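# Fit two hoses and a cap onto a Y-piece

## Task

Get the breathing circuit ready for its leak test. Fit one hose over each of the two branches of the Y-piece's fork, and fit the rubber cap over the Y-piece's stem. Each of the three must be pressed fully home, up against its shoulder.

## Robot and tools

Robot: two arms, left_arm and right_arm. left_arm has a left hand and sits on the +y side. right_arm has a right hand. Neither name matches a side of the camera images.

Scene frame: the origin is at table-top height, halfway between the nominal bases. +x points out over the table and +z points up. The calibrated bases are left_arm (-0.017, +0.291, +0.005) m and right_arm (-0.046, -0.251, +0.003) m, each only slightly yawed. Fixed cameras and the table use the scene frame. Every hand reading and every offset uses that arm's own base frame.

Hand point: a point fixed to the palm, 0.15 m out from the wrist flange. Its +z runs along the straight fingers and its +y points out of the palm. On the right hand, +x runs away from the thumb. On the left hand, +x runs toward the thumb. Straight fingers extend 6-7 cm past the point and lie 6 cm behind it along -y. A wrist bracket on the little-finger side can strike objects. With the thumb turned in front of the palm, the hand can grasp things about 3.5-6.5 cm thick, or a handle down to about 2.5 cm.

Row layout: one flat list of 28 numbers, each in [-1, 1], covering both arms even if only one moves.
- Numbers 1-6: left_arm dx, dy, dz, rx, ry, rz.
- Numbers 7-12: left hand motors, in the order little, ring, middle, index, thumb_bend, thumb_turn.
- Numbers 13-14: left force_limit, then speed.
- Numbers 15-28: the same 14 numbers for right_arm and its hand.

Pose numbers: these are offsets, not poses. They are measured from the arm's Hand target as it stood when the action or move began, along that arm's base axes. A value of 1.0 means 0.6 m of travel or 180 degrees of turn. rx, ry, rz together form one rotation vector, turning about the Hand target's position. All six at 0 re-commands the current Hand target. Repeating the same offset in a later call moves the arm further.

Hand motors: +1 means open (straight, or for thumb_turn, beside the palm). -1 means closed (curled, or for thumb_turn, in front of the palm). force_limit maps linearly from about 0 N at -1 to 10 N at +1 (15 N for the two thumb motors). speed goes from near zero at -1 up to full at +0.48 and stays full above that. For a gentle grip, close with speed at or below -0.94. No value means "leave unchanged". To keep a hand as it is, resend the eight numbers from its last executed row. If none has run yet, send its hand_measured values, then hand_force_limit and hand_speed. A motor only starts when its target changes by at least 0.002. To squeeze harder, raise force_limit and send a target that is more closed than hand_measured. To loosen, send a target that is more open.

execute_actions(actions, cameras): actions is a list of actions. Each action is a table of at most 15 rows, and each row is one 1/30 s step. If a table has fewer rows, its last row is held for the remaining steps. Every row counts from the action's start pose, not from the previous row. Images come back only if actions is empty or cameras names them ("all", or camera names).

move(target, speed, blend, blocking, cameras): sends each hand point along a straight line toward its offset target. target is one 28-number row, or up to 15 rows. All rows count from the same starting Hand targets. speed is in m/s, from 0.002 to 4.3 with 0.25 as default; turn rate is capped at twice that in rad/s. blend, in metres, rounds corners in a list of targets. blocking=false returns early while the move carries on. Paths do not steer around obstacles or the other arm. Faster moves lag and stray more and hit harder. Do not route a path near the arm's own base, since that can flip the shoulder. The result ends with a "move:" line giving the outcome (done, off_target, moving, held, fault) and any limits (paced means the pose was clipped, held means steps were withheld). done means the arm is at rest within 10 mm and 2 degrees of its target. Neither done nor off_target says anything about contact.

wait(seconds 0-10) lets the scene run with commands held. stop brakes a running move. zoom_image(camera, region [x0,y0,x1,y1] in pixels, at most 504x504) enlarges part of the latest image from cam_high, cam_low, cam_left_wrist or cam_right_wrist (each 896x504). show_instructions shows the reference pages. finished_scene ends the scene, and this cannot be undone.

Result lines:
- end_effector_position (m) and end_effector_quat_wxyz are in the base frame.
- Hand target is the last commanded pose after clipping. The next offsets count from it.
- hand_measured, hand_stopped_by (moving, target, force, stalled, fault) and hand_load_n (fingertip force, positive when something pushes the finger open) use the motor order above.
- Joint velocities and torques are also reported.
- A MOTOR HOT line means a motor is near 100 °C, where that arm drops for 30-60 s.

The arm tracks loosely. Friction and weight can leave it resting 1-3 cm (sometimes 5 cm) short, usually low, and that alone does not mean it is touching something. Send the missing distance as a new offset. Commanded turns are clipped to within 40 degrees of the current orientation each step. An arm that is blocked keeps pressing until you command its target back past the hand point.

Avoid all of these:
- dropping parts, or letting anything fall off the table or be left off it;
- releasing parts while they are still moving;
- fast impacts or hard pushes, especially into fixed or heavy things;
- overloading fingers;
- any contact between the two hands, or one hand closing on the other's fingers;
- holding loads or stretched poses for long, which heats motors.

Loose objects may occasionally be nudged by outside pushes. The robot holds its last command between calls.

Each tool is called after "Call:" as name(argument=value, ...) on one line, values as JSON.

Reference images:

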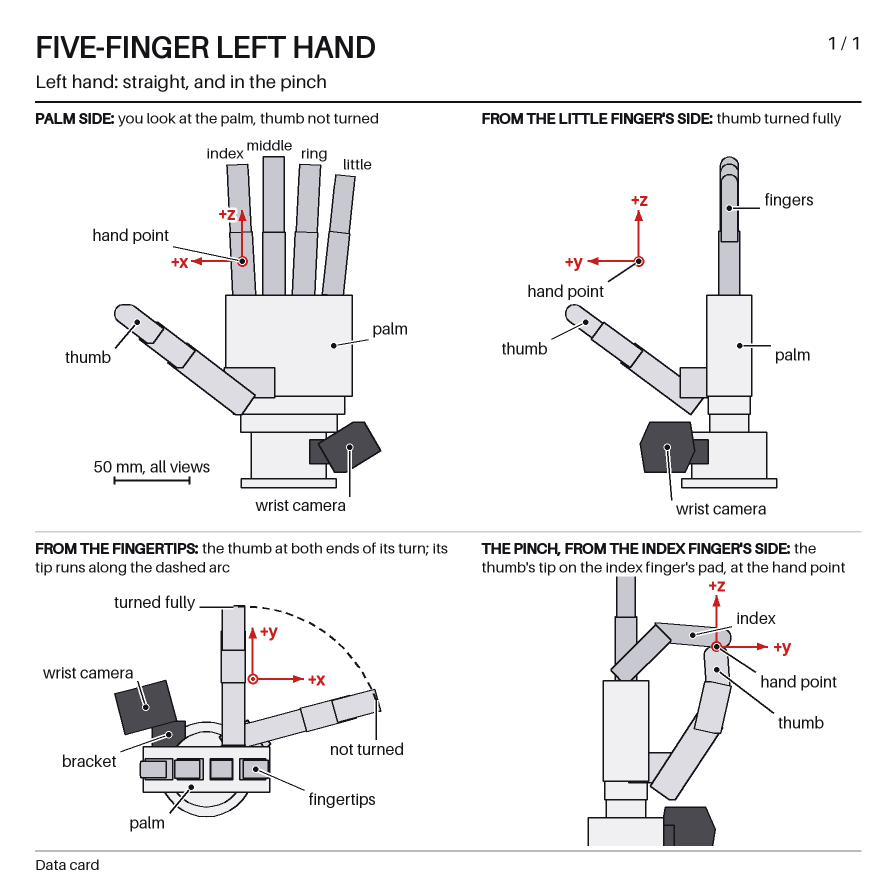

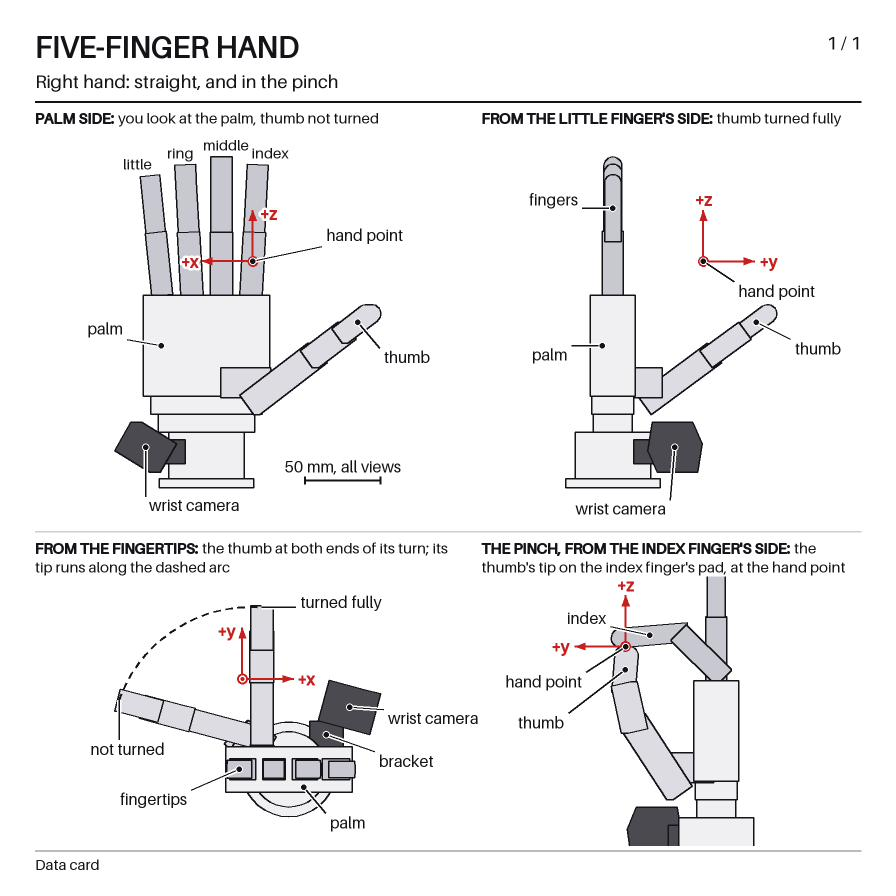

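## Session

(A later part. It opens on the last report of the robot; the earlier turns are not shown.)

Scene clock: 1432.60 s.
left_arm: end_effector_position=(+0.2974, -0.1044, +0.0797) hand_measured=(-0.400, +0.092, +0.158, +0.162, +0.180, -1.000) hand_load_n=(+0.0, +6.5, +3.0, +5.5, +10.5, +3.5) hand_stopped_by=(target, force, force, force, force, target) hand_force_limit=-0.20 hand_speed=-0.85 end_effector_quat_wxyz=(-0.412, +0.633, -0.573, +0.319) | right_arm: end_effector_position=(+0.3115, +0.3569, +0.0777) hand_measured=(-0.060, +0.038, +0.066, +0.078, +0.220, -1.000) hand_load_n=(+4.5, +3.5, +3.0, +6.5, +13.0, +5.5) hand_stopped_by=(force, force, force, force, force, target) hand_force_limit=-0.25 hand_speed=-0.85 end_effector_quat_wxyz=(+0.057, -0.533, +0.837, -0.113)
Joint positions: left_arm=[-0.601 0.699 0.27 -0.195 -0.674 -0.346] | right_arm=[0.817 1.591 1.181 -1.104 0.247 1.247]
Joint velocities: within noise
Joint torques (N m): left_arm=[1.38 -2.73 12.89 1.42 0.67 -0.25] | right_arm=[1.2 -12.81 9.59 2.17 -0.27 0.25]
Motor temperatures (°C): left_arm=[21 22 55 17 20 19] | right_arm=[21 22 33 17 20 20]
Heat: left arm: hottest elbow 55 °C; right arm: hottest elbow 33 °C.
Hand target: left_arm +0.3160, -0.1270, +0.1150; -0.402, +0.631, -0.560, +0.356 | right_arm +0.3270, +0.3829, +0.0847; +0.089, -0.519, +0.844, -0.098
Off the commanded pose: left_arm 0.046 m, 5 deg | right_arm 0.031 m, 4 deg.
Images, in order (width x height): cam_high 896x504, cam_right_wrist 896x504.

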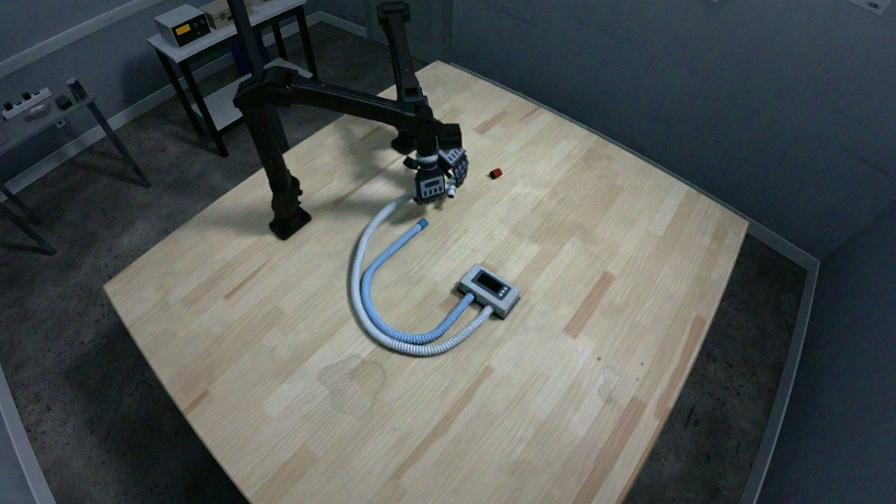

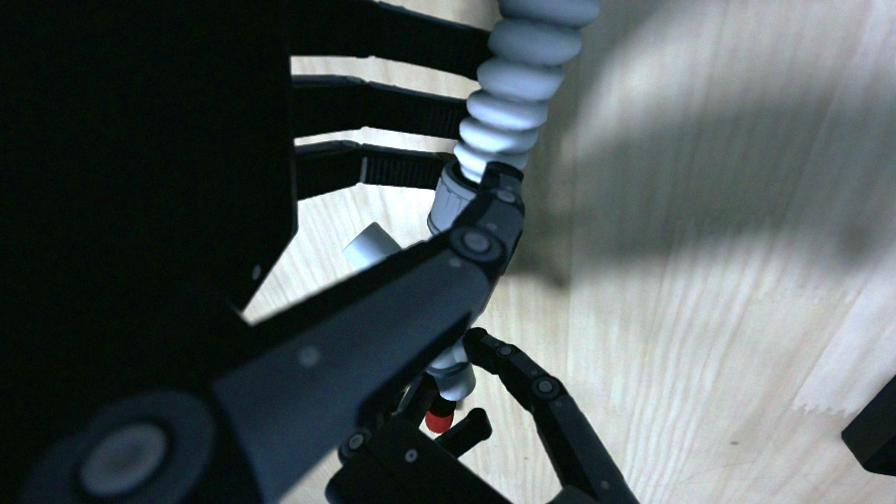

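Call:
move(target=[-0.006, -0.0155, 0, 0, 0, -0.011, -0.4, -0.42, -0.4, -0.42, -0.22, -1, -0.2, -0.85, 0.011, 0.0224, 0.0, 0.0097, -0.0048, 0, -0.43, -0.43, -0.43, -0.43, -0.22, -1, -0.25, -0.85], speed=0.03, cameras=["cam_low", "cam_left_wrist", "cam_right_wrist"])

Call:
zoom_image(camera="cam_left_wrist", region=[360, 260, 600, 504])

Call:
zoom_image(camera="cam_low", region=[530, 232, 570, 262])

Scene clock: 1493.53 s.
left_arm: end_effector_position=(+0.2968, -0.1032, +0.0792) hand_measured=(-0.400, +0.092, +0.158, +0.162, +0.180, -1.000) hand_load_n=(+0.0, +3.5, +4.5, +8.0, +10.5, +0.5) hand_stopped_by=(target, force, force, force, force, target) hand_force_limit=-0.20 hand_speed=-0.85 end_effector_quat_wxyz=(-0.414, +0.630, -0.577, +0.316) | right_arm: end_effector_position=(+0.3123, +0.3604, +0.0743) hand_measured=(-0.060, +0.038, +0.066, +0.080, +0.220, -1.000) hand_load_n=(+4.0, +2.5, +3.0, +7.5, +12.5, +4.0) hand_stopped_by=(force, force, force, force, force, target) hand_force_limit=-0.25 hand_speed=-0.85 end_effector_quat_wxyz=(+0.059, -0.537, +0.835, -0.108)
Joint positions: left_arm=[-0.601 0.699 0.27 -0.197 -0.675 -0.334] | right_arm=[0.817 1.6 1.181 -1.09 0.238 1.238]
Joint torques (N m): left_arm=[-0.5 -2.9 12.78 1.58 1.1 -0.29] | right_arm=[1.44 -12.51 10.33 3.03 -0.37 0.37]
Motor temperatures (°C): left_arm=[21 22 56 17 20 19] | right_arm=[21 22 33 17 20 20]
Heat: left arm: hottest elbow 56 °C; right arm: hottest elbow 33 °C.
Hand target: left_arm +0.3124, -0.1363, +0.1151; -0.396, +0.621, -0.570, +0.363 | right_arm +0.3336, +0.3964, +0.0848; +0.104, -0.517, +0.845, -0.089
Off the commanded pose: left_arm 0.051 m, 6 deg | right_arm 0.043 m, 6 deg.
move: off_target (left_arm, right_arm)
Images, in order (width x height): cam_low 896x504, cam_left_wrist 896x504, cam_right_wrist 896x504.

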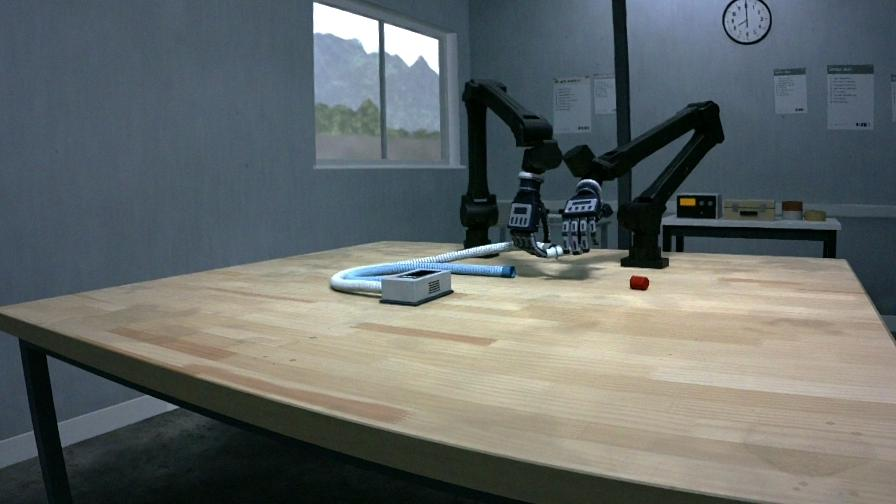

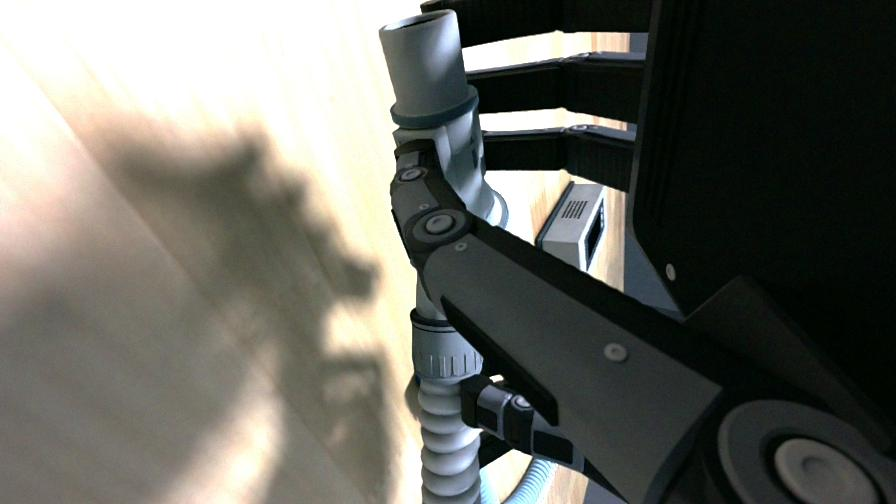

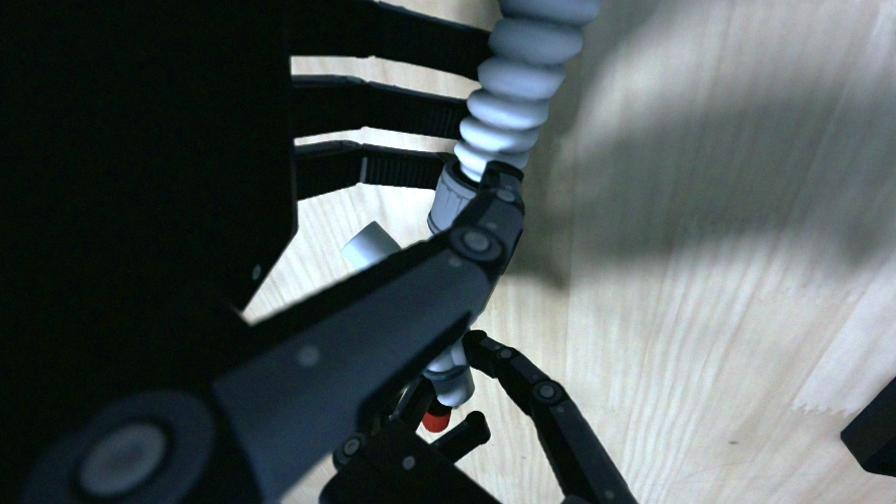

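Scaled by 2.066 from the camera's 896x504 image, which has a finer 1280x720 frame.

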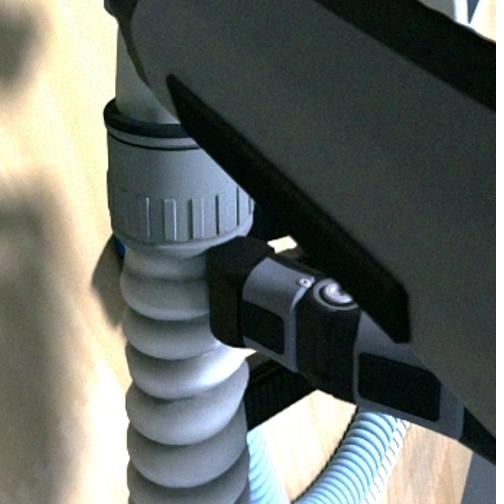

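Scaled by 12.600 from the camera's 896x504 image, which has a finer 1280x720 frame.

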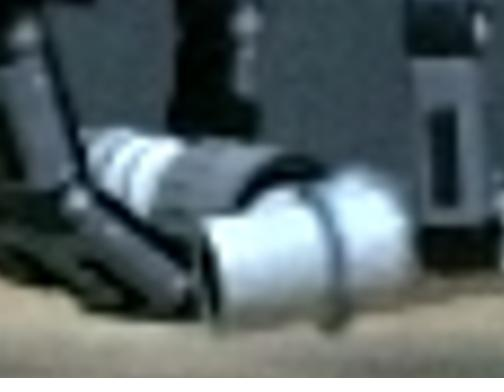

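Call:
move(target=[0, 0, 0, 0, 0, 0, -0.4, -0.45, -0.45, -0.42, -0.24, -1, 0.2, -0.9, 0, 0, 0, 0, 0, 0, -0.43, -0.43, -0.43, -0.43, -0.22, -1, -0.25, -0.85], speed=0.03, cameras=["cam_left_wrist"])

Call:
zoom_image(camera="cam_left_wrist", region=[360, 0, 600, 260])

Scene clock: 1506.10 s.
left_arm: end_effector_position=(+0.2968, -0.1030, +0.0791) hand_measured=(-0.400, +0.076, +0.152, +0.162, +0.182, -1.000) hand_load_n=(+0.0, +8.0, +6.5, +7.0, +13.5, +3.0) hand_stopped_by=(target, force, force, force, force, target) hand_force_limit=0.20 hand_speed=-0.90 end_effector_quat_wxyz=(-0.415, +0.629, -0.578, +0.315) | right_arm: end_effector_position=(+0.3126, +0.3605, +0.0737) hand_measured=(-0.060, +0.038, +0.066, +0.080, +0.220, -1.000) hand_load_n=(+4.0, +2.5, +3.5, +8.0, +12.5, +4.0) hand_stopped_by=(force, force, force, force, force, target) hand_force_limit=-0.25 hand_speed=-0.85 end_effector_quat_wxyz=(+0.059, -0.537, +0.835, -0.108)
Joint positions: left_arm=[-0.601 0.699 0.27 -0.197 -0.675 -0.331] | right_arm=[0.817 1.601 1.181 -1.088 0.239 1.238]
Joint torques (N m): left_arm=[-0.56 -2.32 12.7 1.59 1.09 -0.32] | right_arm=[1.08 -12.81 10.13 2.85 -0.42 0.35]
Motor temperatures (°C): left_arm=[21 22 56 17 20 19] | right_arm=[21 22 33 18 20 20]
Heat: left arm: hottest elbow 56 °C; right arm: hottest elbow 33 °C.
Hand target: left_arm +0.3124, -0.1363, +0.1151; -0.396, +0.621, -0.570, +0.363 | right_arm +0.3337, +0.3964, +0.0849; +0.104, -0.517, +0.845, -0.089
Off the commanded pose: left_arm 0.051 m, 6 deg | right_arm 0.043 m, 6 deg.
move: off_target (left_arm, right_arm)
Images, in order (width x height): cam_left_wrist 896x504.

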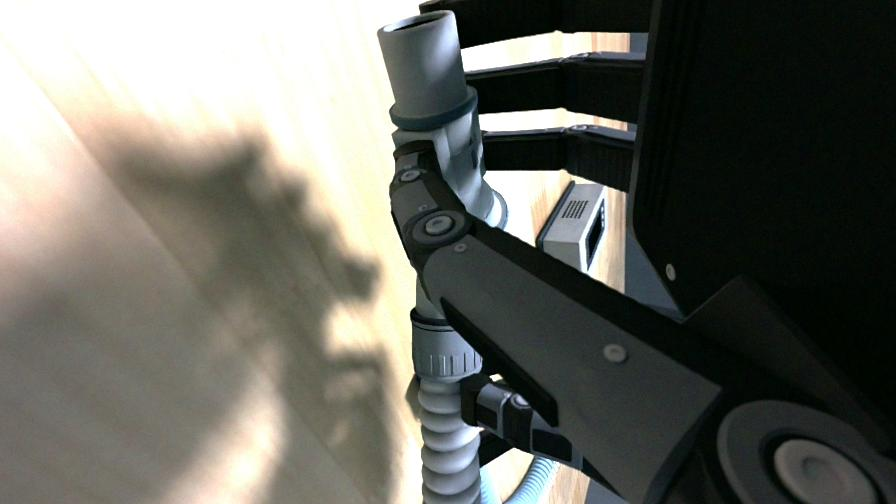

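Scaled by 1.938 from the camera's 896x504 image, which has a finer 1280x720 frame.

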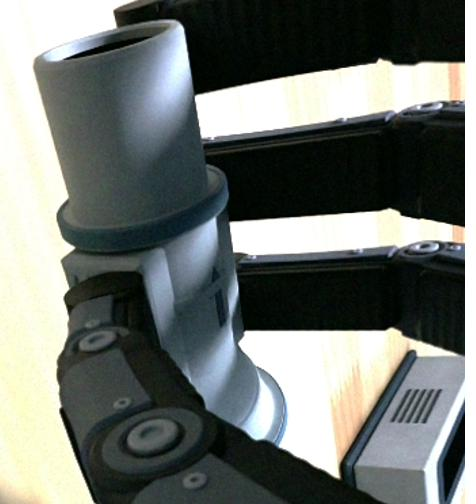

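Call:
move(target=[-0.006, -0.0155, 0, 0, 0, -0.008, -0.4, -0.45, -0.45, -0.42, -0.24, -1, 0.2, -0.9, 0.0045, 0.009, 0, 0, 0, 0, -0.43, -0.43, -0.43, -0.43, -0.22, -1, -0.25, -0.85], speed=0.03, cameras=["cam_low", "cam_left_wrist", "cam_right_wrist"])

Call:
zoom_image(camera="cam_left_wrist", region=[360, 260, 600, 504])

Scene clock: 1513.93 s.
left_arm: end_effector_position=(+0.2940, -0.1107, +0.0805) hand_measured=(-0.400, +0.076, +0.152, +0.162, +0.182, -1.000) hand_load_n=(+0.0, +6.0, +8.5, +7.0, +12.0, -1.0) hand_stopped_by=(target, force, force, force, force, target) hand_force_limit=0.20 hand_speed=-0.90 end_effector_quat_wxyz=(-0.412, +0.620, -0.586, +0.320) | right_arm: end_effector_position=(+0.3120, +0.3610, +0.0658) hand_measured=(-0.060, +0.038, +0.066, +0.080, +0.220, -1.000) hand_load_n=(+4.0, +2.5, +3.5, +8.0, +12.5, +3.0) hand_stopped_by=(force, force, force, force, force, target) hand_force_limit=-0.25 hand_speed=-0.85 end_effector_quat_wxyz=(+0.052, -0.539, +0.834, -0.109)
Joint positions: left_arm=[-0.629 0.696 0.272 -0.201 -0.678 -0.329] | right_arm=[0.818 1.619 1.181 -1.084 0.237 1.236]
Joint torques (N m): left_arm=[-0.97 -1.73 12.74 1.59 1.01 -0.41] | right_arm=[1.26 -14.1 11.28 2.55 -0.32 0.43]
Motor temperatures (°C): left_arm=[21 22 56 17 21 19] | right_arm=[21 23 33 18 20 20]
Heat: left arm: hottest elbow 56 °C; right arm: hottest elbow 33 °C.
Hand target: left_arm +0.3088, -0.1456, +0.1152; -0.391, +0.614, -0.578, +0.368 | right_arm +0.3363, +0.4019, +0.0848; +0.104, -0.517, +0.845, -0.089
Off the commanded pose: left_arm 0.051 m, 6 deg | right_arm 0.051 m, 7 deg.
move: off_target (left_arm, right_arm)
Images, in order (width x height): cam_low 896x504, cam_left_wrist 896x504, cam_right_wrist 896x504.

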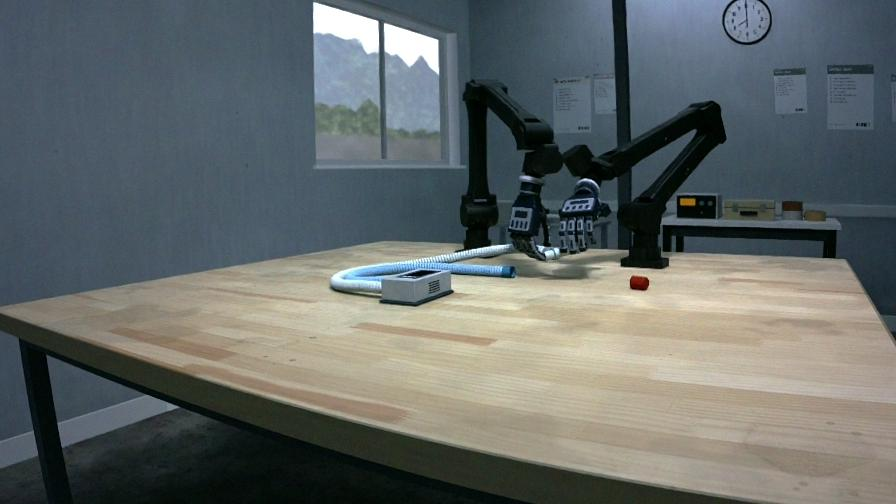

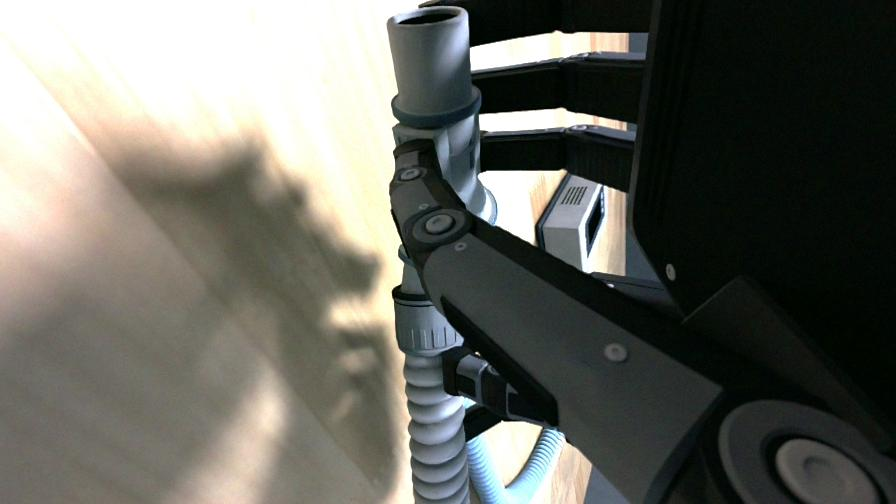

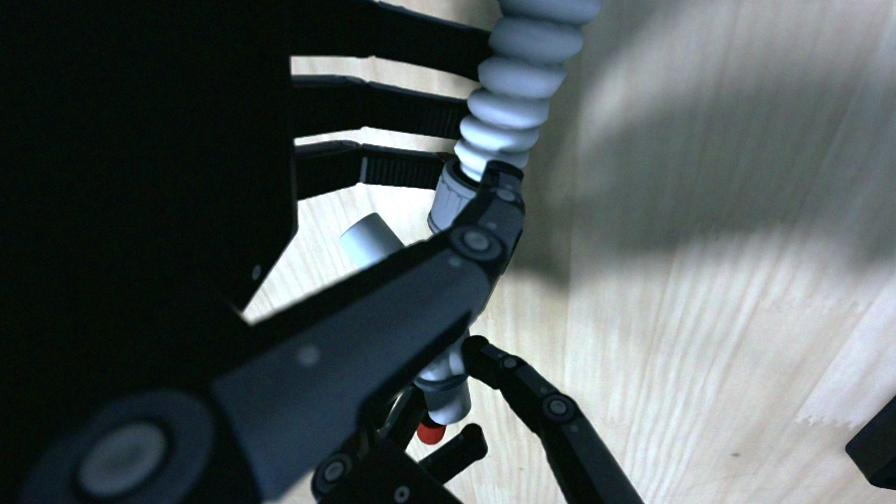

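Scaled by 2.066 from the camera's 896x504 image, which has a finer 1280x720 frame.

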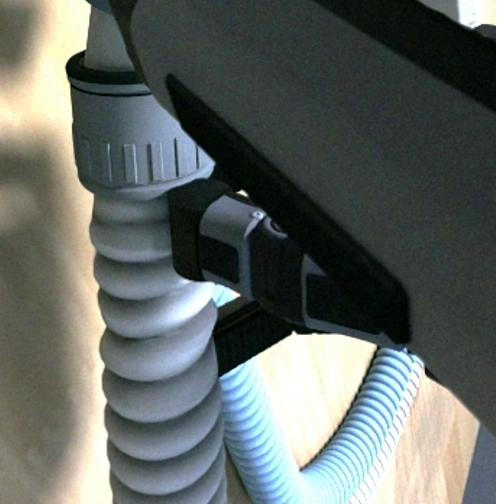

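Call:
move(target=[0, 0, 0, 0, 0, 0, -0.4, -0.45, -0.45, -0.42, -0.24, -1, 0.2, -0.9, 0.003, 0.004, 0.025, 0, 0, 0, -0.43, -0.43, -0.43, -0.43, -0.22, -1, -0.25, -0.85], speed=0.04, cameras=["cam_low", "cam_left_wrist"])

Call:
zoom_image(camera="cam_left_wrist", region=[360, 200, 600, 440])

Call:
zoom_image(camera="cam_low", region=[515, 225, 585, 265])

Scene clock: 1528.07 s.
left_arm: end_effector_position=(+0.2934, -0.1123, +0.0804) hand_measured=(-0.400, +0.076, +0.152, +0.162, +0.182, -1.000) hand_load_n=(+0.0, +6.5, +8.0, +6.0, +12.5, -1.5) hand_stopped_by=(target, force, force, force, force, target) hand_force_limit=0.20 hand_speed=-0.90 end_effector_quat_wxyz=(-0.410, +0.619, -0.588, +0.322) | right_arm: end_effector_position=(+0.3105, +0.3593, +0.0661) hand_measured=(-0.060, +0.038, +0.066, +0.080, +0.220, -1.000) hand_load_n=(+4.0, +2.5, +3.5, +8.5, +12.0, +3.0) hand_stopped_by=(force, force, force, force, force, target) hand_force_limit=-0.25 hand_speed=-0.85 end_effector_quat_wxyz=(+0.048, -0.539, +0.834, -0.110)
Joint positions: left_arm=[-0.633 0.696 0.272 -0.201 -0.676 -0.329] | right_arm=[0.818 1.619 1.183 -1.095 0.238 1.236]
Joint torques (N m): left_arm=[-0.85 -1.96 12.79 1.57 0.95 -0.39] | right_arm=[1.44 -14.45 13.18 1.37 -0.34 0.35]
Motor temperatures (°C): left_arm=[21 22 59 17 21 19] | right_arm=[21 22 34 17 20 20]
Heat: left arm: hottest elbow 59 °C; right arm: hottest elbow 34 °C.
Hand target: left_arm +0.3088, -0.1455, +0.1152; -0.391, +0.614, -0.578, +0.368 | right_arm +0.3381, +0.4044, +0.1000; +0.104, -0.517, +0.845, -0.089
Off the commanded pose: left_arm 0.051 m, 6 deg | right_arm 0.063 m, 7 deg.
move: off_target (left_arm, right_arm)
Images, in order (width x height): cam_low 896x504, cam_left_wrist 896x504.

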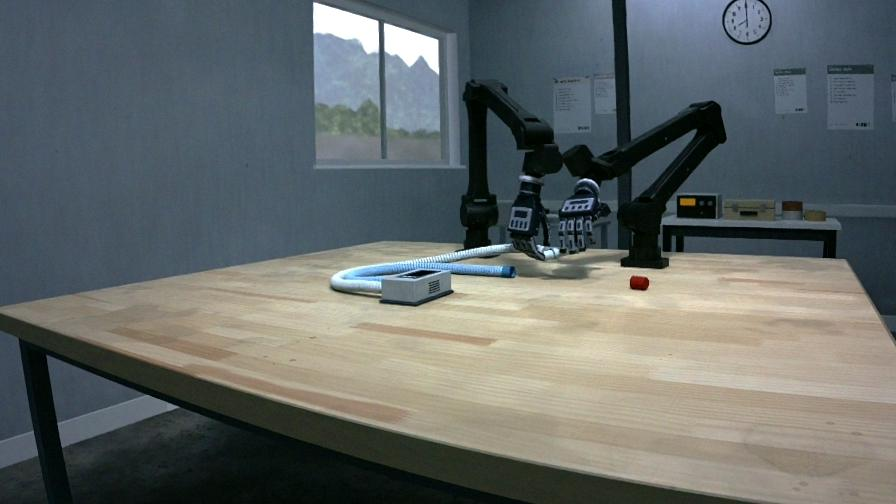

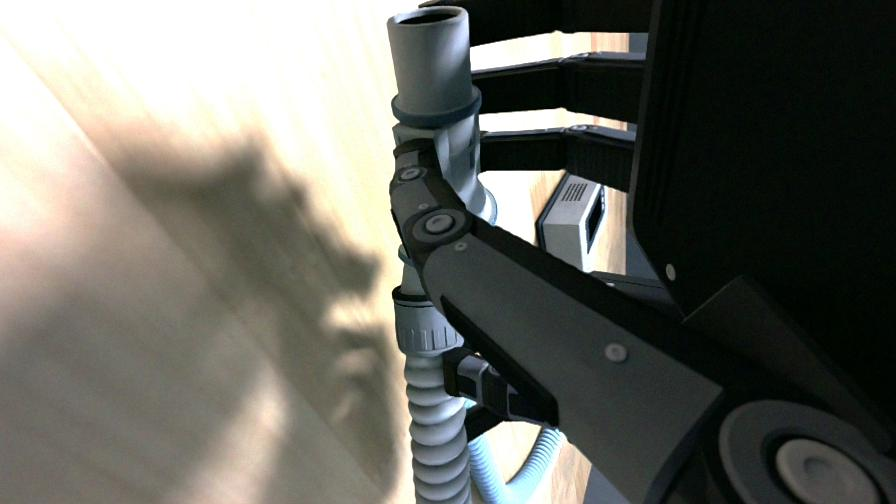

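Scaled by 2.100 from the camera's 896x504 image, which has a finer 1280x720 frame.

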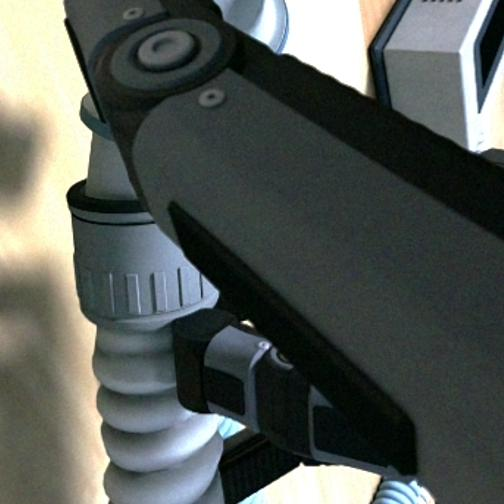

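Scaled by 7.200 from the camera's 896x504 image, which has a finer 1280x720 frame.

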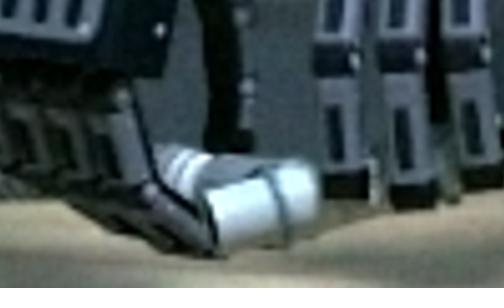

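Call:
zoom_image(camera="cam_left_wrist", region=[370, 230, 490, 370])

Scaled by 3.600 from the camera's 896x504 image, which has a finer 1280x720 frame.

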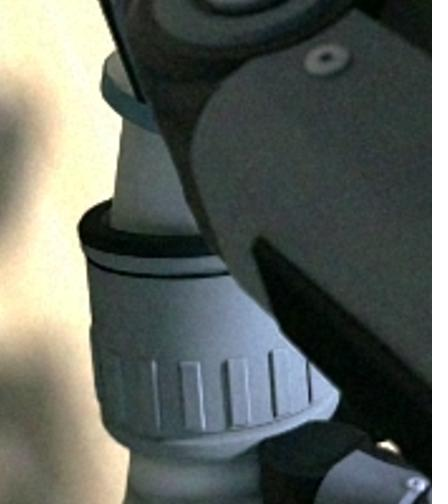

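Call:
move(target=[0, 0, 0, 0, 0, 0, -0.4, -0.45, -0.45, -0.42, -0.24, -1, 0.2, -0.9, 0.0, 0.0, 0.025, 0, 0, 0, -0.43, -0.43, -0.43, -0.43, -0.22, -1, -0.25, -0.85], speed=0.04, cameras=["cam_low", "cam_left_wrist"])

Call:
zoom_image(camera="cam_left_wrist", region=[370, 230, 490, 370])

Scene clock: 1550.27 s.
left_arm: end_effector_position=(+0.2945, -0.1148, +0.0833) hand_measured=(-0.400, +0.076, +0.152, +0.162, +0.182, -1.000) hand_load_n=(+0.0, +9.0, +8.0, +5.5, +10.0, -3.5) hand_stopped_by=(target, force, force, force, force, target) hand_force_limit=0.20 hand_speed=-0.90 end_effector_quat_wxyz=(-0.409, +0.618, -0.588, +0.325) | right_arm: end_effector_position=(+0.3108, +0.3569, +0.0717) hand_measured=(-0.060, +0.038, +0.066, +0.080, +0.220, -1.000) hand_load_n=(+3.5, +2.5, +4.0, +10.5, +11.0, +4.0) hand_stopped_by=(force, force, force, force, force, target) hand_force_limit=-0.25 hand_speed=-0.85 end_effector_quat_wxyz=(+0.041, -0.537, +0.834, -0.116)
Joint positions: left_arm=[-0.636 0.696 0.278 -0.201 -0.673 -0.329] | right_arm=[0.818 1.619 1.2 -1.129 0.246 1.242]
Joint torques (N m): left_arm=[-0.56 -2.08 12.49 1.63 0.81 -0.43] | right_arm=[1.79 -15.68 13.52 1.11 -0.67 0.4]
Motor temperatures (°C): left_arm=[21 22 61 17 21 19] | right_arm=[21 22 35 17 20 20]
Heat: left arm: hottest elbow 61 °C; right arm: hottest elbow 35 °C.
Hand target: left_arm +0.3089, -0.1455, +0.1151; -0.391, +0.614, -0.578, +0.368 | right_arm +0.3382, +0.4044, +0.1150; +0.104, -0.517, +0.845, -0.089
Off the commanded pose: left_arm 0.047 m, 5 deg | right_arm 0.070 m, 8 deg.
move: off_target (left_arm, right_arm)
Images, in order (width x height): cam_low 896x504, cam_left_wrist 896x504.

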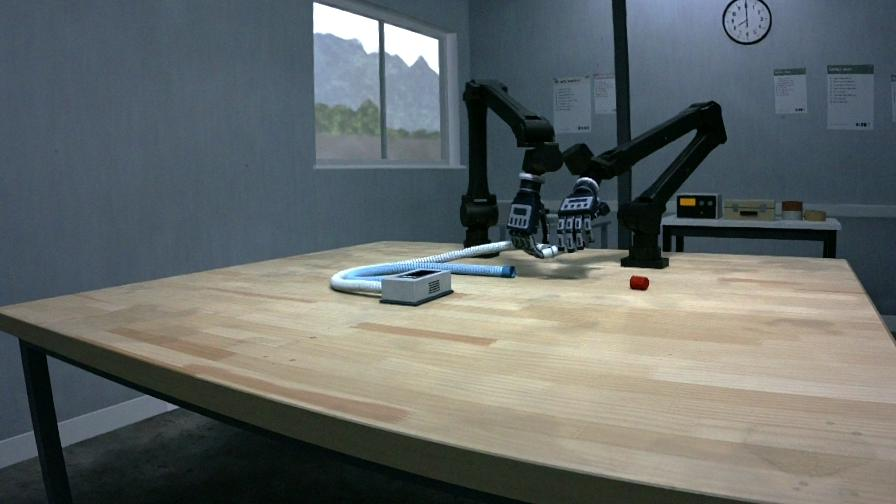

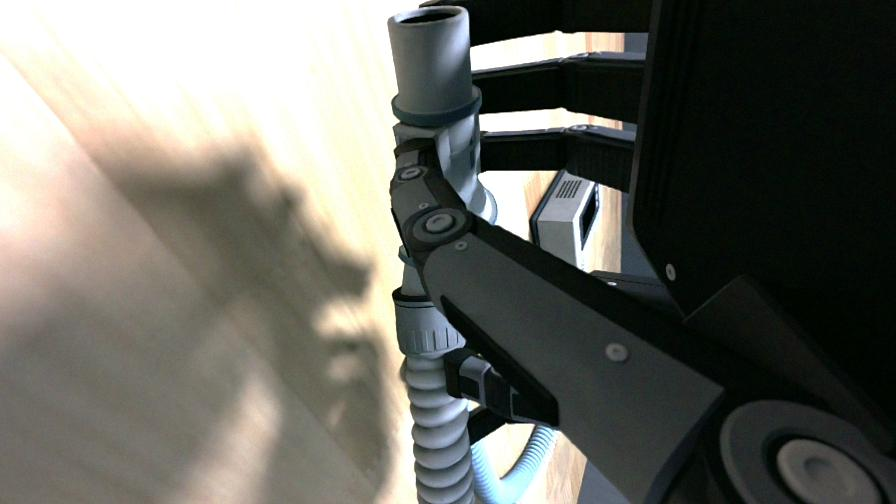

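Scaled by 3.600 from the camera's 896x504 image, which has a finer 1280x720 frame.

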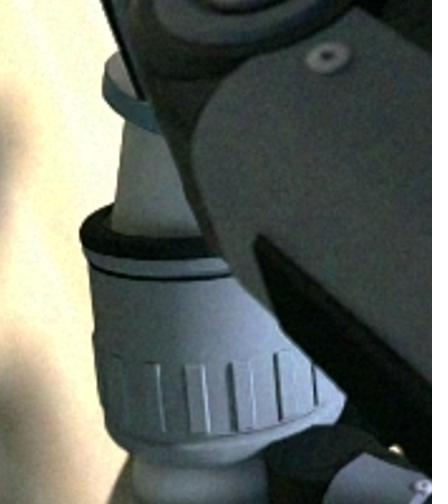

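Call:
move(target=[0, 0, -0.02, 0, 0, 0, -0.4, -0.45, -0.45, -0.42, -0.24, -1, 0.2, -0.9, 0.0, 0.0, 0.0, 0.0298, -0.0149, 0, -0.43, -0.43, -0.43, -0.43, -0.22, -1, -0.25, -0.85], speed=0.04, cameras=["cam_low", "cam_left_wrist"])

Call:
zoom_image(camera="cam_left_wrist", region=[370, 230, 490, 370])

Scene clock: 1571.70 s.
left_arm: end_effector_position=(+0.2988, -0.1122, +0.0866) hand_measured=(-0.400, +0.076, +0.152, +0.162, +0.182, -1.000) hand_load_n=(+0.0, +9.0, +9.0, +6.0, +9.5, -3.5) hand_stopped_by=(target, force, force, force, force, target) hand_force_limit=0.20 hand_speed=-0.90 end_effector_quat_wxyz=(-0.420, +0.619, -0.578, +0.326) | right_arm: end_effector_position=(+0.3177, +0.3602, +0.0749) hand_measured=(-0.060, +0.038, +0.066, +0.080, +0.220, -1.000) hand_load_n=(+3.5, +1.5, +4.0, +11.0, +11.5, +4.0) hand_stopped_by=(force, force, force, force, force, target) hand_force_limit=-0.25 hand_speed=-0.85 end_effector_quat_wxyz=(+0.069, -0.537, +0.835, -0.100)
Joint positions: left_arm=[-0.636 0.702 0.278 -0.179 -0.698 -0.327] | right_arm=[0.804 1.593 1.171 -1.059 0.227 1.22]
Joint torques (N m): left_arm=[-0.62 -0.73 10.47 2.65 1.65 -0.45] | right_arm=[1.38 -18.02 9.7 3.26 -1.19 0.44]
Motor temperatures (°C): left_arm=[21 22 61 17 21 19] | right_arm=[21 23 38 17 21 20]
Heat: left arm: hottest elbow 61 °C; right arm: hottest elbow 38 °C.
Hand target: left_arm +0.3088, -0.1455, +0.1031; -0.391, +0.614, -0.578, +0.368 | right_arm +0.3383, +0.4043, +0.1149; +0.148, -0.509, +0.846, -0.061
Off the commanded pose: left_arm 0.039 m, 6 deg | right_arm 0.063 m, 11 deg.
move: off_target (left_arm, right_arm)
Images, in order (width x height): cam_low 896x504, cam_left_wrist 896x504.

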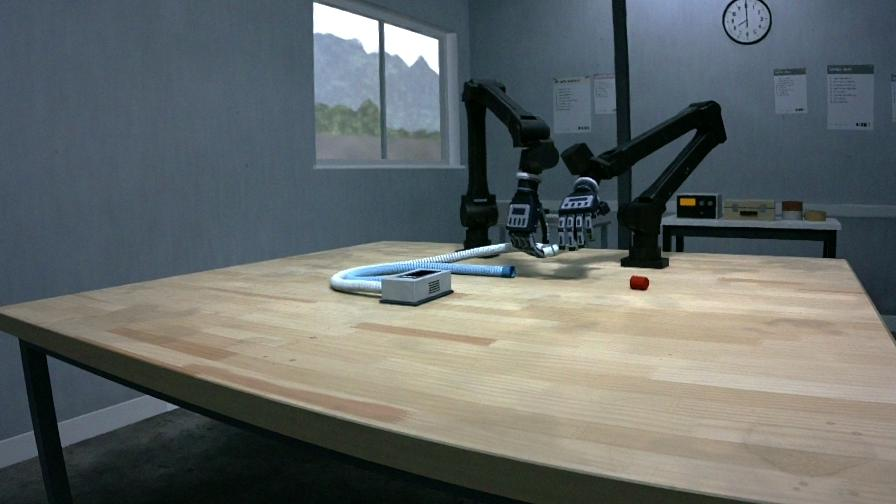

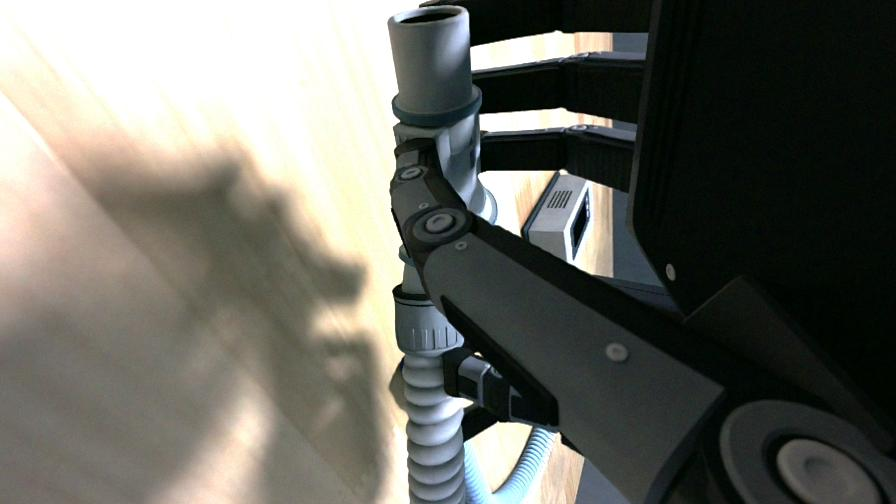

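Scaled by 3.600 from the camera's 896x504 image, which has a finer 1280x720 frame.

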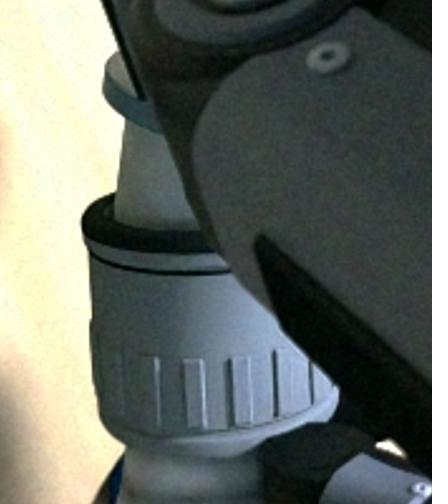

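Call:
move(target=[-0.003, -0.008, -0.004, -0.0204, 0.0087, -0.008, -0.4, -0.45, -0.45, -0.42, -0.24, -1, 0.2, -0.9, 0.0, 0.0, 0.0, 0.0249, -0.0124, 0, -0.43, -0.43, -0.43, -0.43, -0.22, -1, -0.25, -0.85], speed=0.04, cameras=["cam_low", "cam_left_wrist", "cam_right_wrist"])

Call:
zoom_image(camera="cam_left_wrist", region=[370, 230, 490, 370])

Scene clock: 1586.70 s.
left_arm: end_effector_position=(+0.2988, -0.1174, +0.0845) hand_measured=(-0.400, +0.076, +0.152, +0.162, +0.182, -1.000) hand_load_n=(+0.0, +9.0, +9.0, +6.0, +10.0, -4.0) hand_stopped_by=(target, force, force, force, force, target) hand_force_limit=0.20 hand_speed=-0.90 end_effector_quat_wxyz=(-0.395, +0.622, -0.586, +0.338) | right_arm: end_effector_position=(+0.3166, +0.3576, +0.0731) hand_measured=(-0.060, +0.038, +0.066, +0.080, +0.220, -1.000) hand_load_n=(+3.5, +2.5, +4.0, +10.0, +11.0, +3.0) hand_stopped_by=(force, force, force, force, force, target) hand_force_limit=-0.25 hand_speed=-0.85 end_effector_quat_wxyz=(+0.104, -0.531, +0.837, -0.079)
Joint positions: left_arm=[-0.601 0.697 0.278 -0.179 -0.616 -0.327] | right_arm=[0.79 1.54 1.091 -0.952 0.2 1.213]
Joint torques (N m): left_arm=[-0.38 -1.38 10.39 2.44 2.01 -0.67] | right_arm=[1.9 -16.26 9.88 3.85 -1.31 0.48]
Motor temperatures (°C): left_arm=[21 22 59 17 23 19] | right_arm=[21 24 36 18 21 20]
Heat: left arm: hottest elbow 59 °C; right arm: hottest elbow 36 °C.
Hand target: left_arm +0.3071, -0.1504, +0.1008; -0.359, +0.624, -0.579, +0.383 | right_arm +0.3382, +0.4043, +0.1148; +0.184, -0.502, +0.844, -0.038
Off the commanded pose: left_arm 0.038 m, 7 deg | right_arm 0.066 m, 11 deg.
move: off_target (left_arm, right_arm)
Images, in order (width x height): cam_low 896x504, cam_left_wrist 896x504, cam_right_wrist 896x504.

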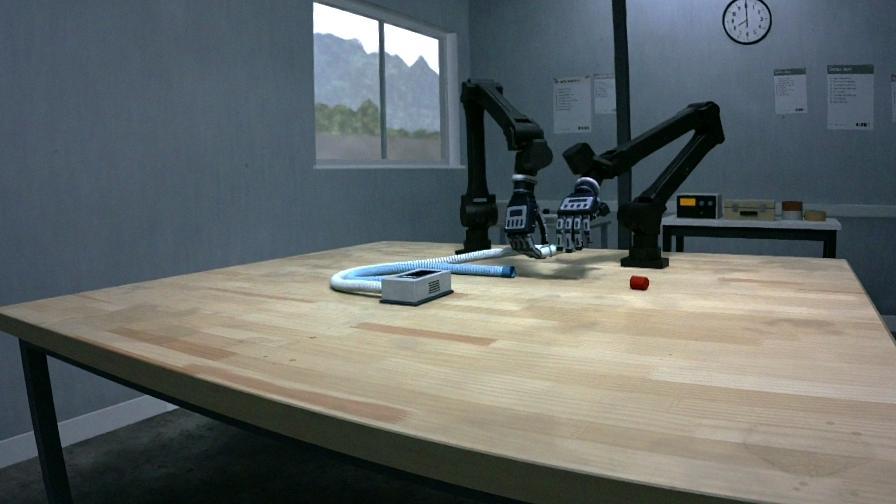

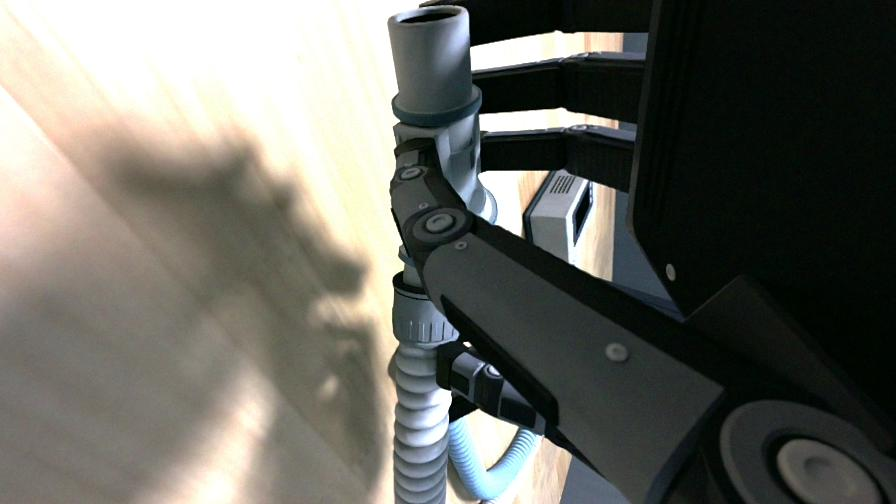

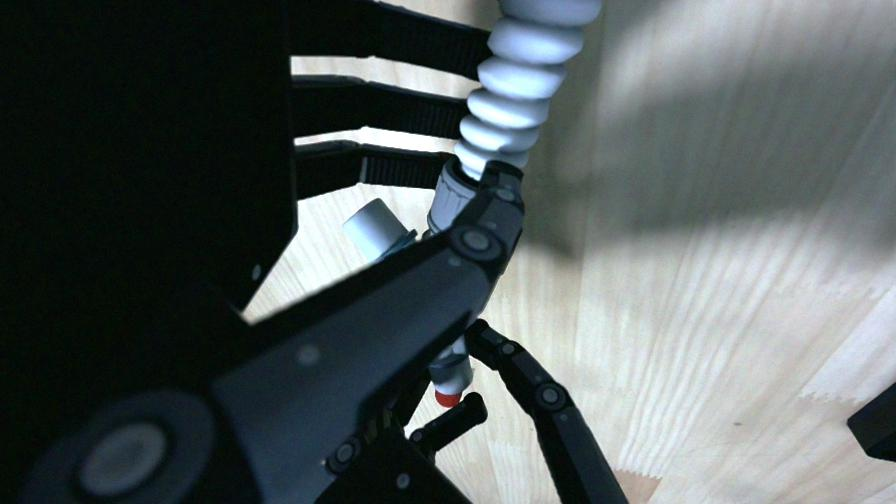

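Scaled by 3.600 from the camera's 896x504 image, which has a finer 1280x720 frame.

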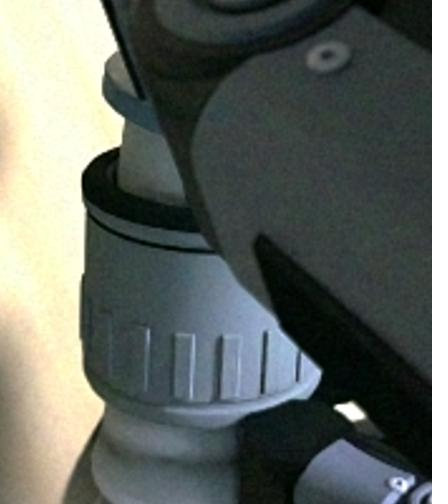

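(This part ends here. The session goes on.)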